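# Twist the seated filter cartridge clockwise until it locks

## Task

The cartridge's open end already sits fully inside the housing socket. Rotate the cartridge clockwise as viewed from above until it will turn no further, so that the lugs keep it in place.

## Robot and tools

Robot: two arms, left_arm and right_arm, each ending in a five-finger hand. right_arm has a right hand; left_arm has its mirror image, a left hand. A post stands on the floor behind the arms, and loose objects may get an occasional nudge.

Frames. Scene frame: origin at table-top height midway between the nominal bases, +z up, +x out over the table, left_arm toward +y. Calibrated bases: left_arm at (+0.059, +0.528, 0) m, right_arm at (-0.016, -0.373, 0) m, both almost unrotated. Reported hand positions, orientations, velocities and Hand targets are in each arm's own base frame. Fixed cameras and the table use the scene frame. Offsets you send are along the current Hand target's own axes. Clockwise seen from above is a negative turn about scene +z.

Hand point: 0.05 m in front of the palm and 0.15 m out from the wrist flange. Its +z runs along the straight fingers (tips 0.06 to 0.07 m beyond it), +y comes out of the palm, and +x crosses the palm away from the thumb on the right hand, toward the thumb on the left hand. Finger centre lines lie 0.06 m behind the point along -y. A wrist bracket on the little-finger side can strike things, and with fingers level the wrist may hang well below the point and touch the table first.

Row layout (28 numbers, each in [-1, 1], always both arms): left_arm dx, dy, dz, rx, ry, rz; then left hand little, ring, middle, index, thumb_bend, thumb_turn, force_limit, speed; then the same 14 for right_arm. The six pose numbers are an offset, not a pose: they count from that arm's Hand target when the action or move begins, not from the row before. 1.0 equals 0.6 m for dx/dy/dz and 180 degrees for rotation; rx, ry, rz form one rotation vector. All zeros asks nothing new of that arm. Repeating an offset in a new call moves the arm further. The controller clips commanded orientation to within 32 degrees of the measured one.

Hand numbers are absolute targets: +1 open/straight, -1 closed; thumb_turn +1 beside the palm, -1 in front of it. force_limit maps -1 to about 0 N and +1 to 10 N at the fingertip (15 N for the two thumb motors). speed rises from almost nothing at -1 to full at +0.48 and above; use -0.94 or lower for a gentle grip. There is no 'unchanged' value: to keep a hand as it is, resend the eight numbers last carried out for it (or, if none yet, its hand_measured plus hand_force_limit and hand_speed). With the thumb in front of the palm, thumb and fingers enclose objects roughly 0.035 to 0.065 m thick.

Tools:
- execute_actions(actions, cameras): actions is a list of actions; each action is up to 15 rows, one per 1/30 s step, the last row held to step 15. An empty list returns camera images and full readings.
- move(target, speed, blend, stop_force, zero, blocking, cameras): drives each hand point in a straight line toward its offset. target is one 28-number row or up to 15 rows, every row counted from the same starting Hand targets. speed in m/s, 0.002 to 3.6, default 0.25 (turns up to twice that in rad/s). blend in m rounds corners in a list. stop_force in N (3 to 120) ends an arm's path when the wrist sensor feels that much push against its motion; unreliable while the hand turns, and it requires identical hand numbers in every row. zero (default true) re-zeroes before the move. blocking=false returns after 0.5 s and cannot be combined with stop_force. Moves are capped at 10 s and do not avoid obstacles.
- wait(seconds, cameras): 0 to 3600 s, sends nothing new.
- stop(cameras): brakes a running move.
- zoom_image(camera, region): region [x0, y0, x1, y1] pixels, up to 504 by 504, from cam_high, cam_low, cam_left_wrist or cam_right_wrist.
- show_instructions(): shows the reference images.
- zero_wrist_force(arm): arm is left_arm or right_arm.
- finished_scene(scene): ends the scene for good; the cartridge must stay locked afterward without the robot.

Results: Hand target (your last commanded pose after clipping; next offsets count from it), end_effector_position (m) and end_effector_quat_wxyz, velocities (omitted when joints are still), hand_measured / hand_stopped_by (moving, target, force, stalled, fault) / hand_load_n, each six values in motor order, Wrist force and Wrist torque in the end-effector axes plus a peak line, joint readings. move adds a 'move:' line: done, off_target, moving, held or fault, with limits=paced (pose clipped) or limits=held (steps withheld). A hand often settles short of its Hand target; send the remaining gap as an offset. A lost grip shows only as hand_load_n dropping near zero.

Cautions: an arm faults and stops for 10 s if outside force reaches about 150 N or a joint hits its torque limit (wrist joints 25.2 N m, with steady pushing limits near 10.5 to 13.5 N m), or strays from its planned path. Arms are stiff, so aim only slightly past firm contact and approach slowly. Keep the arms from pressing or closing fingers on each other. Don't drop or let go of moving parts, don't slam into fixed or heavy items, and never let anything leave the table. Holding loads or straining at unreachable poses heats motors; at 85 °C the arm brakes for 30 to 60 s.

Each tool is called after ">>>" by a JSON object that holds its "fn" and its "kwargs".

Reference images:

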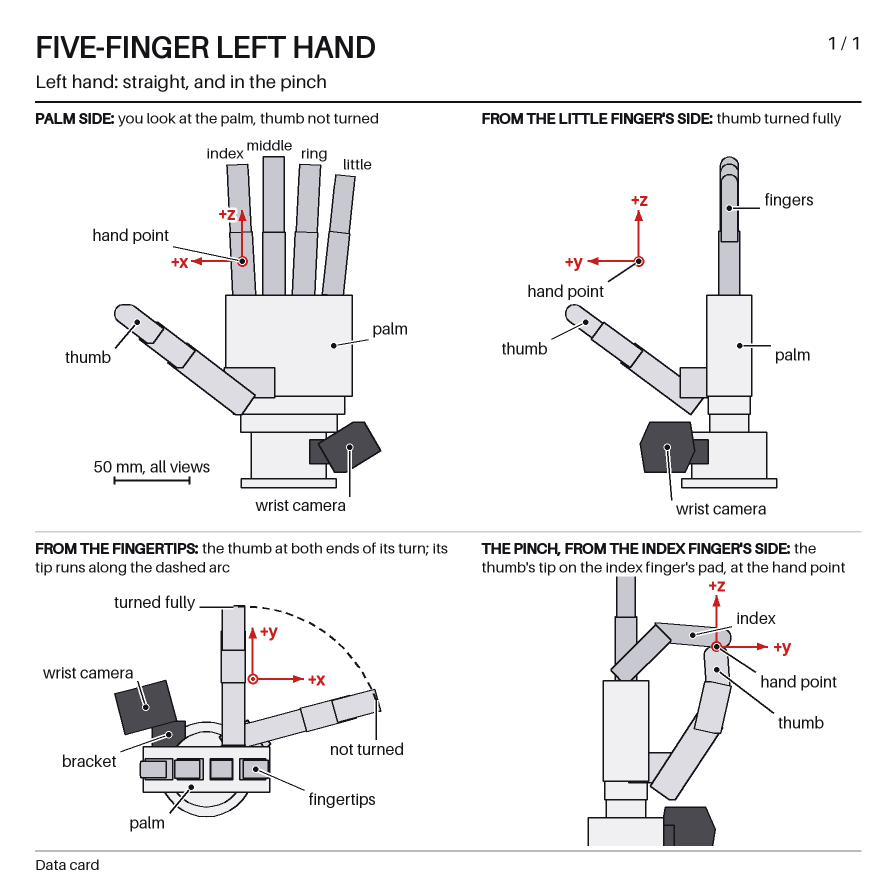

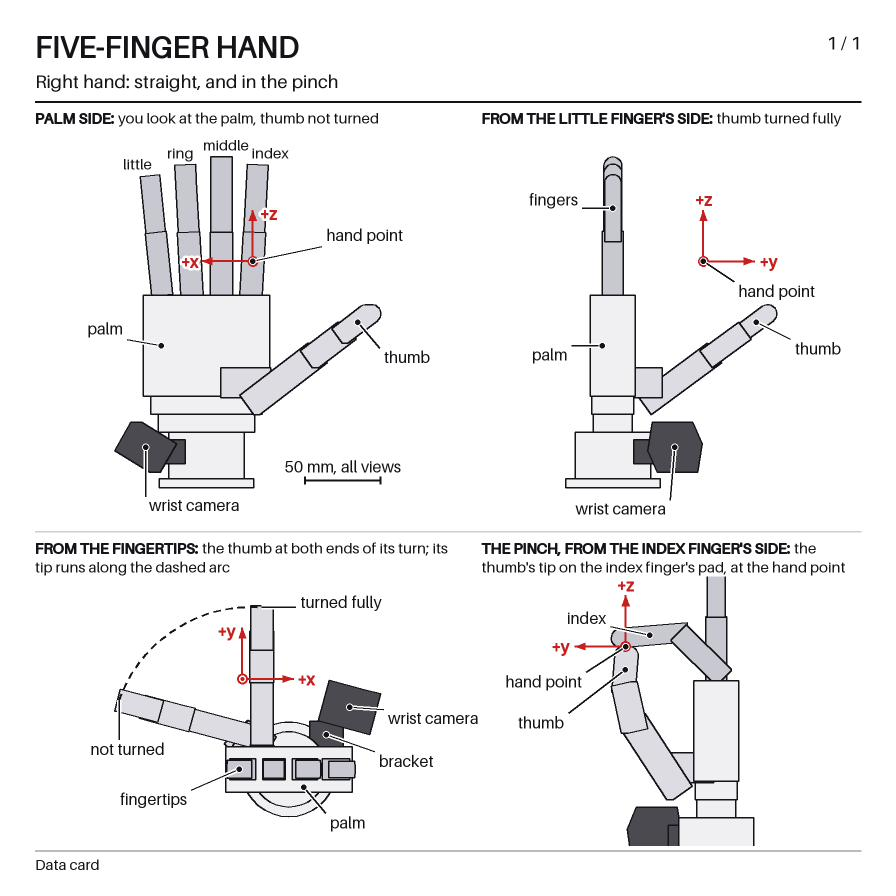

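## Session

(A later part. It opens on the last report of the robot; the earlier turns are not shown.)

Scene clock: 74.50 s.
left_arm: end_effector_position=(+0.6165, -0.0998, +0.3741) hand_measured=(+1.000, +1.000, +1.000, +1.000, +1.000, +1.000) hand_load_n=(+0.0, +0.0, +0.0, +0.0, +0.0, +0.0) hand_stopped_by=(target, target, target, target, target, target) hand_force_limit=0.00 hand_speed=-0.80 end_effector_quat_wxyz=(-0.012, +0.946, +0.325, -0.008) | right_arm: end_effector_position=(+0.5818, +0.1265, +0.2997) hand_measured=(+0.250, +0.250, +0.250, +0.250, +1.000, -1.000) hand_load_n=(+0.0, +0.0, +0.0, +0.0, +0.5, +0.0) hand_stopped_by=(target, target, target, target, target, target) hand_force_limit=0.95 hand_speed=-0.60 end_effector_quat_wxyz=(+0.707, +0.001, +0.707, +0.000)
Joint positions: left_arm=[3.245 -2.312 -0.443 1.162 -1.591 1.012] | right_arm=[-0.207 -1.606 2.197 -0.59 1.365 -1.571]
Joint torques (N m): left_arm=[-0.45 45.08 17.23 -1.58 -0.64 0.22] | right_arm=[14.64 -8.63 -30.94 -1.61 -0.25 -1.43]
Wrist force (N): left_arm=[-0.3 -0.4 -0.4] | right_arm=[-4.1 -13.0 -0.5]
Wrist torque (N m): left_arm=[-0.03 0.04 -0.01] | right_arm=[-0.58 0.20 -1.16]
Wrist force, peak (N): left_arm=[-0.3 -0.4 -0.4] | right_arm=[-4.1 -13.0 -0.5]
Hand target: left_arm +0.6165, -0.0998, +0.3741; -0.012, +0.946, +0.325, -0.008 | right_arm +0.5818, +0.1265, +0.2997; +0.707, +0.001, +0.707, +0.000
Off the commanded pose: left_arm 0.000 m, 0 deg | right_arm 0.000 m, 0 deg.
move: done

>>> {"fn": "move", "kwargs": {"target": [0,0,0,0,0,0,1,1,1,1,1,1,0,-0.8,0,0,0,0,0,0,-0.97,-0.97,-0.97,-0.97,-0.97,-1,1,-0.85], "cameras": ["cam_right_wrist"]}}

>>> {"fn": "move", "kwargs": {"target": [0,0,0,0,0,0,1,1,1,1,1,1,0,-0.8,0,-0.0039,0.0010,0.0389,0,0,-0.97,-0.97,-0.97,-0.97,-0.97,-1,1,-0.85], "speed": 0.05, "cameras": ["cam_right_wrist"]}}

Scene clock: 75.90 s.
left_arm: end_effector_position=(+0.6165, -0.0998, +0.3741) hand_measured=(+1.000, +1.000, +1.000, +1.000, +1.000, +1.000) hand_load_n=(+0.0, +0.0, -0.5, +0.0, +0.0, +0.0) hand_stopped_by=(target, target, target, target, target, target) hand_force_limit=0.00 hand_speed=-0.80 end_effector_quat_wxyz=(-0.012, +0.946, +0.325, -0.008) | right_arm: end_effector_position=(+0.5818, +0.1265, +0.2997) hand_measured=(-0.038, -0.024, -0.038, -0.038, +0.910, -1.000) hand_load_n=(+11.5, +8.5, +10.5, +13.0, +26.0, +0.0) hand_stopped_by=(force, force, force, force, force, target) hand_force_limit=1.00 hand_speed=-0.85 end_effector_quat_wxyz=(+0.707, +0.001, +0.707, +0.000)
Joint positions: left_arm=[3.245 -2.312 -0.443 1.162 -1.591 1.012] | right_arm=[-0.207 -1.606 2.197 -0.59 1.365 -1.571]
Joint torques (N m): left_arm=[-0.02 45.4 17.27 -1.52 -0.79 0.07] | right_arm=[12.2 -15.05 -28.87 -0.49 -1.54 0.18]
Wrist force (N): left_arm=[-0.1 -0.3 0.1] | right_arm=[-0.8 -11.8 6.6]
Wrist torque (N m): left_arm=[-0.05 0.00 0.01] | right_arm=[-0.35 -0.69 -1.20]
Wrist force, peak (N): left_arm=[0.0 -0.3 -0.6] | right_arm=[1.1 -14.2 -1.3]
Hand target: left_arm +0.6165, -0.0998, +0.3741; -0.012, +0.946, +0.325, -0.008 | right_arm +0.5818, +0.1265, +0.2997; +0.707, +0.001, +0.707, +0.000
Off the commanded pose: left_arm 0.000 m, 0 deg | right_arm 0.000 m, 0 deg.
move: done
cam_right_wrist: T_world_to_cam=[[-0.04707, 0.96878, -0.2434, -0.03252], [-0.54739, 0.17881, 0.81755, 0.04171], [0.83555, 0.17172, 0.52188, -0.55342]] pos_world=[0.48372, 0.11908, 0.24681]

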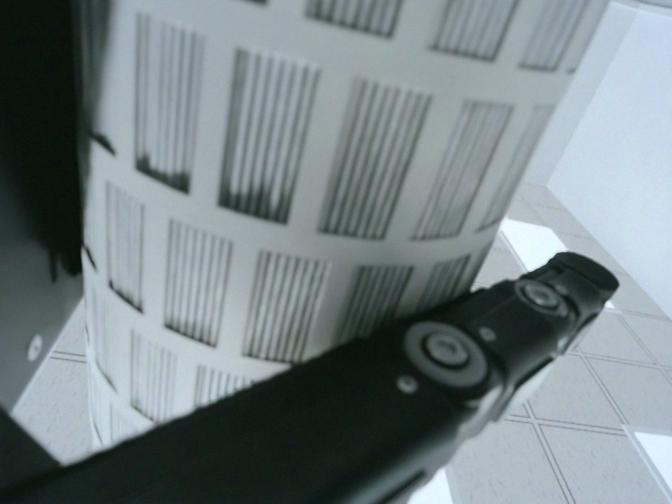

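Scene clock: 77.57 s.
left_arm: end_effector_position=(+0.6165, -0.0998, +0.3741) hand_measured=(+1.000, +1.000, +1.000, +1.000, +1.000, +1.000) hand_load_n=(+0.0, +0.0, +0.0, +0.0, +0.0, +0.0) hand_stopped_by=(target, target, target, target, target, target) hand_force_limit=0.00 hand_speed=-0.80 end_effector_quat_wxyz=(-0.012, +0.946, +0.325, -0.008) | right_arm: end_effector_position=(+0.5824, +0.1242, +0.2997) hand_measured=(-0.038, -0.024, -0.038, -0.038, +0.910, -1.000) hand_load_n=(+12.0, +9.0, +9.5, +9.5, +25.5, +0.0) hand_stopped_by=(force, force, force, force, force, target) hand_force_limit=1.00 hand_speed=-0.85 end_effector_quat_wxyz=(+0.705, +0.044, +0.706, -0.043)
Joint positions: left_arm=[3.245 -2.312 -0.443 1.162 -1.591 1.012] | right_arm=[-0.119 -1.6 2.191 -0.59 1.575 -1.571]
Joint torques (N m): left_arm=[-0.28 45.01 17.49 -1.52 -0.61 0.21] | right_arm=[15.67 -11 -29.46 -0.87 0.47 3.03]
Wrist force (N): left_arm=[-0.3 -0.3 -0.2] | right_arm=[-2.5 -11.6 11.0]
Wrist torque (N m): left_arm=[-0.03 0.04 0.00] | right_arm=[-2.15 -1.10 -1.56]
Wrist force, peak (N): left_arm=[-0.5 -0.2 -0.3] | right_arm=[-2.5 -11.6 11.0]
Hand target: left_arm +0.6165, -0.0998, +0.3741; -0.012, +0.946, +0.325, -0.008 | right_arm +0.5824, +0.1242, +0.2997; +0.705, +0.044, +0.706, -0.043
Off the commanded pose: left_arm 0.000 m, 0 deg | right_arm 0.000 m, 0 deg.
move: done
cam_right_wrist: T_world_to_cam=[[0.07123, 0.96727, -0.24355, -0.09887], [-0.52145, 0.24426, 0.81757, 0.01919], [0.8503, 0.06877, 0.52178, -0.54923]] pos_world=[0.48406, 0.12871, 0.24681]

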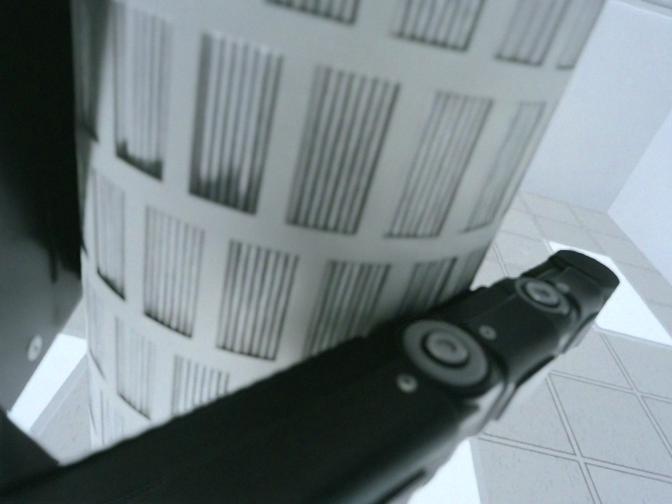

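>>> {"fn": "move", "kwargs": {"target": [0,0,0,0,0,0,1,1,1,1,1,1,0,-0.8,0,-0.0039,0.0010,0.0389,0,0,-0.97,-0.97,-0.97,-0.97,-0.97,-1,1,-0.85], "speed": 0.05, "cameras": ["cam_right_wrist","cam_high"]}}

Scene clock: 79.70 s.
left_arm: end_effector_position=(+0.6165, -0.0998, +0.3741) hand_measured=(+1.000, +1.000, +1.000, +1.000, +1.000, +1.000) hand_load_n=(-0.5, +0.0, +0.0, +0.0, +0.0, +0.0) hand_stopped_by=(target, target, target, target, target, target) hand_force_limit=0.00 hand_speed=-0.80 end_effector_quat_wxyz=(-0.012, +0.946, +0.325, -0.008) | right_arm: end_effector_position=(+0.5827, +0.1218, +0.2997) hand_measured=(-0.038, -0.024, -0.038, -0.038, +0.910, -1.000) hand_load_n=(+14.5, +10.0, +10.0, +8.5, +25.5, +0.0) hand_stopped_by=(force, force, force, force, force, target) hand_force_limit=1.00 hand_speed=-0.85 end_effector_quat_wxyz=(+0.701, +0.087, +0.702, -0.086)
Joint positions: left_arm=[3.245 -2.312 -0.443 1.162 -1.591 1.012] | right_arm=[-0.028 -1.58 2.171 -0.59 1.788 -1.57]
Joint torques (N m): left_arm=[0.42 45.12 17.59 -1.54 -0.76 0] | right_arm=[15.27 -10.56 -28.64 -0.4 0.37 3.17]
Wrist force (N): left_arm=[-0.1 -0.5 -0.3] | right_arm=[-4.4 -13.8 13.8]
Wrist torque (N m): left_arm=[-0.06 0.00 0.02] | right_arm=[-2.39 -1.16 -1.73]
Wrist force, peak (N): left_arm=[-0.7 0.0 -0.3] | right_arm=[-4.4 -13.8 13.8]
Hand target: left_arm +0.6165, -0.0998, +0.3741; -0.012, +0.946, +0.325, -0.008 | right_arm +0.5827, +0.1218, +0.2997; +0.701, +0.087, +0.702, -0.086
Off the commanded pose: left_arm 0.000 m, 0 deg | right_arm 0.000 m, 0 deg.
move: done
cam_right_wrist: T_world_to_cam=[[0.18862, 0.95133, -0.2437, -0.16295], [-0.48777, 0.30614, 0.81753, -0.00719], [0.85235, -0.03534, 0.52178, -0.53785]] pos_world=[0.48566, 0.13821, 0.24681]
Images, in order (width x height): cam_high 672x504, cam_right_wrist 672x504.

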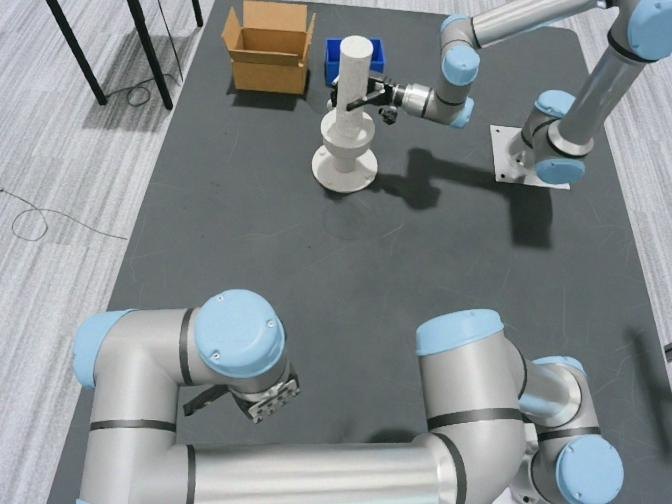

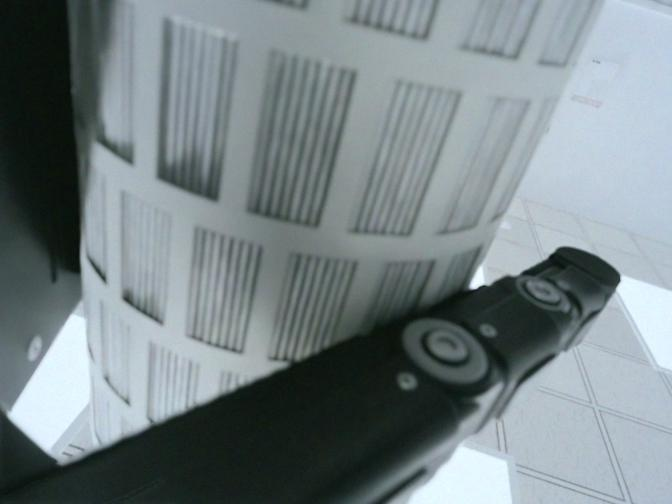

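>>> {"fn": "move", "kwargs": {"target": [0,0,0,0,0,0,1,1,1,1,1,1,0,-0.8,0,0,0,0,0,0,1,1,1,1,1,-1,1,-0.7]}}

>>> {"fn": "move", "kwargs": {"target": [0,0,0,0,0,0,1,1,1,1,1,1,0,-0.8,0,-0.005,0,0,0,0,1,1,1,1,1,-1,1,-0.7], "speed": 0.03, "cameras": ["cam_right_wrist"]}}

Scene clock: 81.80 s.
left_arm: end_effector_position=(+0.6165, -0.0998, +0.3741) hand_measured=(+1.000, +1.000, +1.000, +1.000, +1.000, +1.000) hand_load_n=(+0.0, +0.0, +0.0, +0.0, +0.0, +0.0) hand_stopped_by=(target, target, target, target, target, target) hand_force_limit=0.00 hand_speed=-0.80 end_effector_quat_wxyz=(-0.012, +0.946, +0.325, -0.008) | right_arm: end_effector_position=(+0.5827, +0.1218, +0.2997) hand_measured=(+1.000, +1.000, +1.000, +1.000, +1.000, -1.000) hand_load_n=(+0.0, +0.0, +0.0, -0.5, +0.0, -0.5) hand_stopped_by=(target, target, target, target, target, target) hand_force_limit=1.00 hand_speed=-0.70 end_effector_quat_wxyz=(+0.701, +0.087, +0.702, -0.086)
Joint positions: left_arm=[3.245 -2.312 -0.443 1.162 -1.591 1.012] | right_arm=[-0.028 -1.58 2.171 -0.59 1.788 -1.57]
Joint torques (N m): left_arm=[-0.11 45.32 17.65 -1.45 -0.67 0.11] | right_arm=[0.91 -11.99 -30.37 0.25 -3.44 -1.46]
Wrist force (N): left_arm=[-0.3 -0.3 -0.4] | right_arm=[-2.7 -11.6 -0.6]
Wrist torque (N m): left_arm=[-0.02 0.03 0.00] | right_arm=[-0.40 0.09 -0.97]
Wrist force, peak (N): left_arm=[-0.4 -0.6 -0.3] | right_arm=[-4.3 -13.8 14.3]
Hand target: left_arm +0.6165, -0.0998, +0.3741; -0.012, +0.946, +0.325, -0.008 | right_arm +0.5827, +0.1218, +0.2997; +0.701, +0.087, +0.702, -0.086
Off the commanded pose: left_arm 0.000 m, 0 deg | right_arm 0.000 m, 0 deg.
move: done

Scene clock: 82.30 s.
left_arm: end_effector_position=(+0.6165, -0.0998, +0.3741) hand_measured=(+1.000, +1.000, +1.000, +1.000, +1.000, +1.000) hand_load_n=(+0.0, +0.0, +0.0, +0.0, +0.0, +0.0) hand_stopped_by=(target, target, target, target, target, target) hand_force_limit=0.00 hand_speed=-0.80 end_effector_quat_wxyz=(-0.012, +0.946, +0.325, -0.008) | right_arm: end_effector_position=(+0.5820, +0.1189, +0.2997) hand_measured=(+1.000, +1.000, +1.000, +1.000, +1.000, -1.000) hand_load_n=(-0.5, +0.0, +0.0, +0.0, +0.0, +0.0) hand_stopped_by=(target, target, target, target, target, target) hand_force_limit=1.00 hand_speed=-0.70 end_effector_quat_wxyz=(+0.701, +0.087, +0.702, -0.086)
Joint positions: left_arm=[3.245 -2.312 -0.443 1.162 -1.591 1.012] | right_arm=[-0.037 -1.584 2.175 -0.59 1.779 -1.57]
Joint torques (N m): left_arm=[0.13 45.53 17.05 -1.49 -0.81 0.06] | right_arm=[-5.51 -24.24 -5.82 -0.09 -1.58 -1.79]
Wrist force (N): left_arm=[-0.4 0.1 0.0] | right_arm=[-0.1 0.7 -0.4]
Wrist torque (N m): left_arm=[0.02 0.06 -0.02] | right_arm=[0.28 -0.01 -0.13]
Wrist force, peak (N): left_arm=[-0.5 -0.1 -0.4] | right_arm=[-2.3 -11.9 -0.6]
Hand target: left_arm +0.6165, -0.0998, +0.3741; -0.012, +0.946, +0.325, -0.008 | right_arm +0.5820, +0.1189, +0.2997; +0.701, +0.087, +0.702, -0.086
Off the commanded pose: left_arm 0.000 m, 0 deg | right_arm 0.000 m, 0 deg.
move: done
cam_right_wrist: T_world_to_cam=[[0.18871, 0.95132, -0.24366, -0.1602], [-0.48774, 0.30615, 0.81754, -0.0067], [0.85235, -0.03544, 0.52177, -0.53734]] pos_world=[0.48496, 0.13541, 0.24681]

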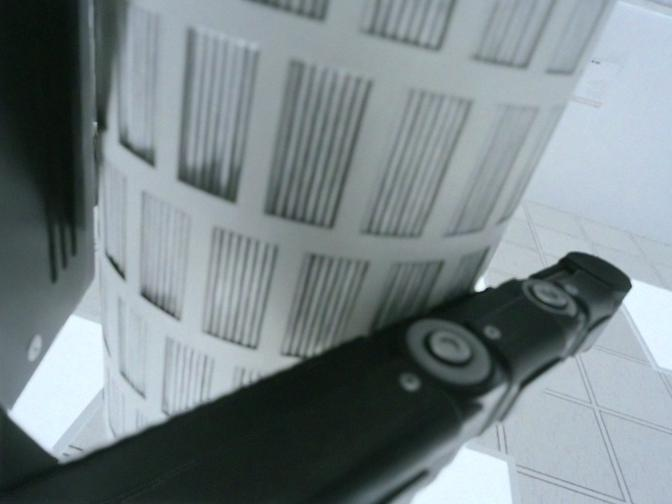

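>>> {"fn": "move", "kwargs": {"target": [0,0,0,0,0,0,1,1,1,1,1,1,0,-0.8,0,0,-0.2167,0,0,0,1,1,1,1,1,-1,1,-0.7], "speed": 0.12, "stop_force": 15, "cameras": ["cam_high","cam_low","cam_right_wrist"]}}

Scene clock: 84.83 s.
left_arm: end_effector_position=(+0.6165, -0.0998, +0.3741) hand_measured=(+1.000, +1.000, +1.000, +1.000, +1.000, +1.000) hand_load_n=(+0.0, +0.0, +0.0, +0.0, +0.0, +0.0) hand_stopped_by=(target, target, target, target, target, target) hand_force_limit=0.00 hand_speed=-0.80 end_effector_quat_wxyz=(-0.012, +0.946, +0.325, -0.008) | right_arm: end_effector_position=(+0.4558, +0.1505, +0.2999) hand_measured=(+1.000, +1.000, +1.000, +1.000, +1.000, -1.000) hand_load_n=(+0.0, +0.0, +0.0, +0.0, +0.0, +0.0) hand_stopped_by=(target, target, target, target, target, target) hand_force_limit=1.00 hand_speed=-0.70 end_effector_quat_wxyz=(+0.701, +0.087, +0.702, -0.086)
Joint positions: left_arm=[3.245 -2.312 -0.443 1.162 -1.591 1.012] | right_arm=[0.096 -1.87 2.404 -0.533 1.912 -1.57]
Joint torques (N m): left_arm=[-0.51 44.9 17.04 -1.36 -0.8 0.07] | right_arm=[7.71 -12.87 -7.22 0.16 2.05 2.11]
Wrist force (N): left_arm=[-0.2 -0.2 -0.2] | right_arm=[-0.4 0.5 -0.3]
Wrist torque (N m): left_arm=[-0.02 0.03 0.00] | right_arm=[0.26 0.02 -0.16]
Wrist force, peak (N): left_arm=[-0.7 0.2 -0.1] | right_arm=[-0.1 1.3 -0.8]
Hand target: left_arm +0.6165, -0.0998, +0.3741; -0.012, +0.946, +0.325, -0.008 | right_arm +0.4558, +0.1505, +0.2999; +0.701, +0.087, +0.702, -0.086
Off the commanded pose: left_arm 0.000 m, 0 deg | right_arm 0.000 m, 0 deg.
move: done
cam_right_wrist: T_world_to_cam=[[0.18871, 0.95132, -0.24366, -0.16634], [-0.48774, 0.30615, 0.81754, -0.07792], [0.85235, -0.03544, 0.52177, -0.42879]] pos_world=[0.35886, 0.16691, 0.24691]

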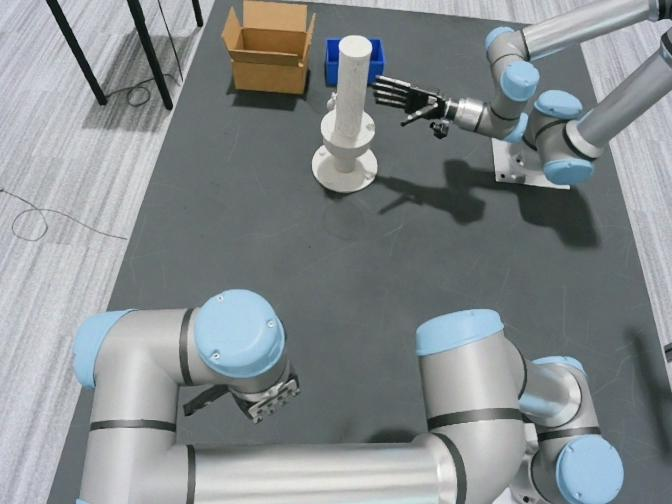

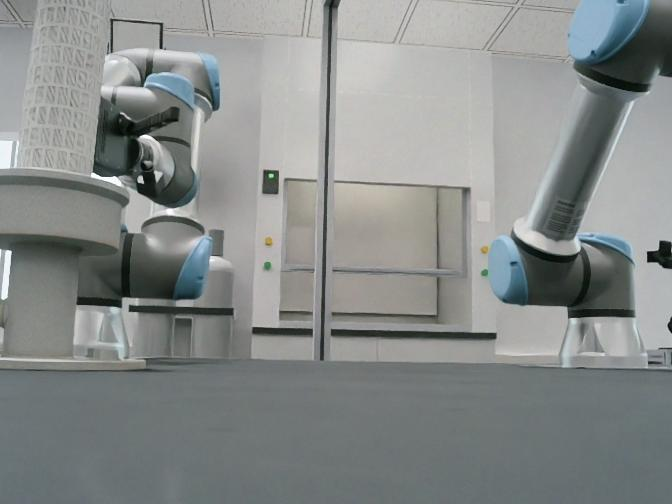

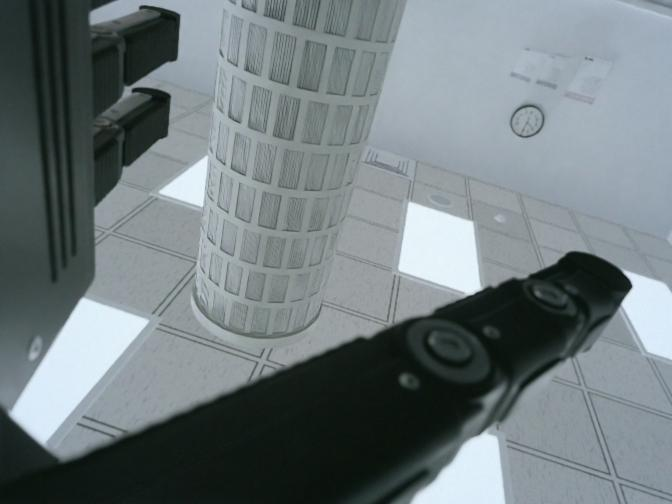

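>>> {"fn": "finished_scene", "kwargs": {}}

The scene is finished: the task was done.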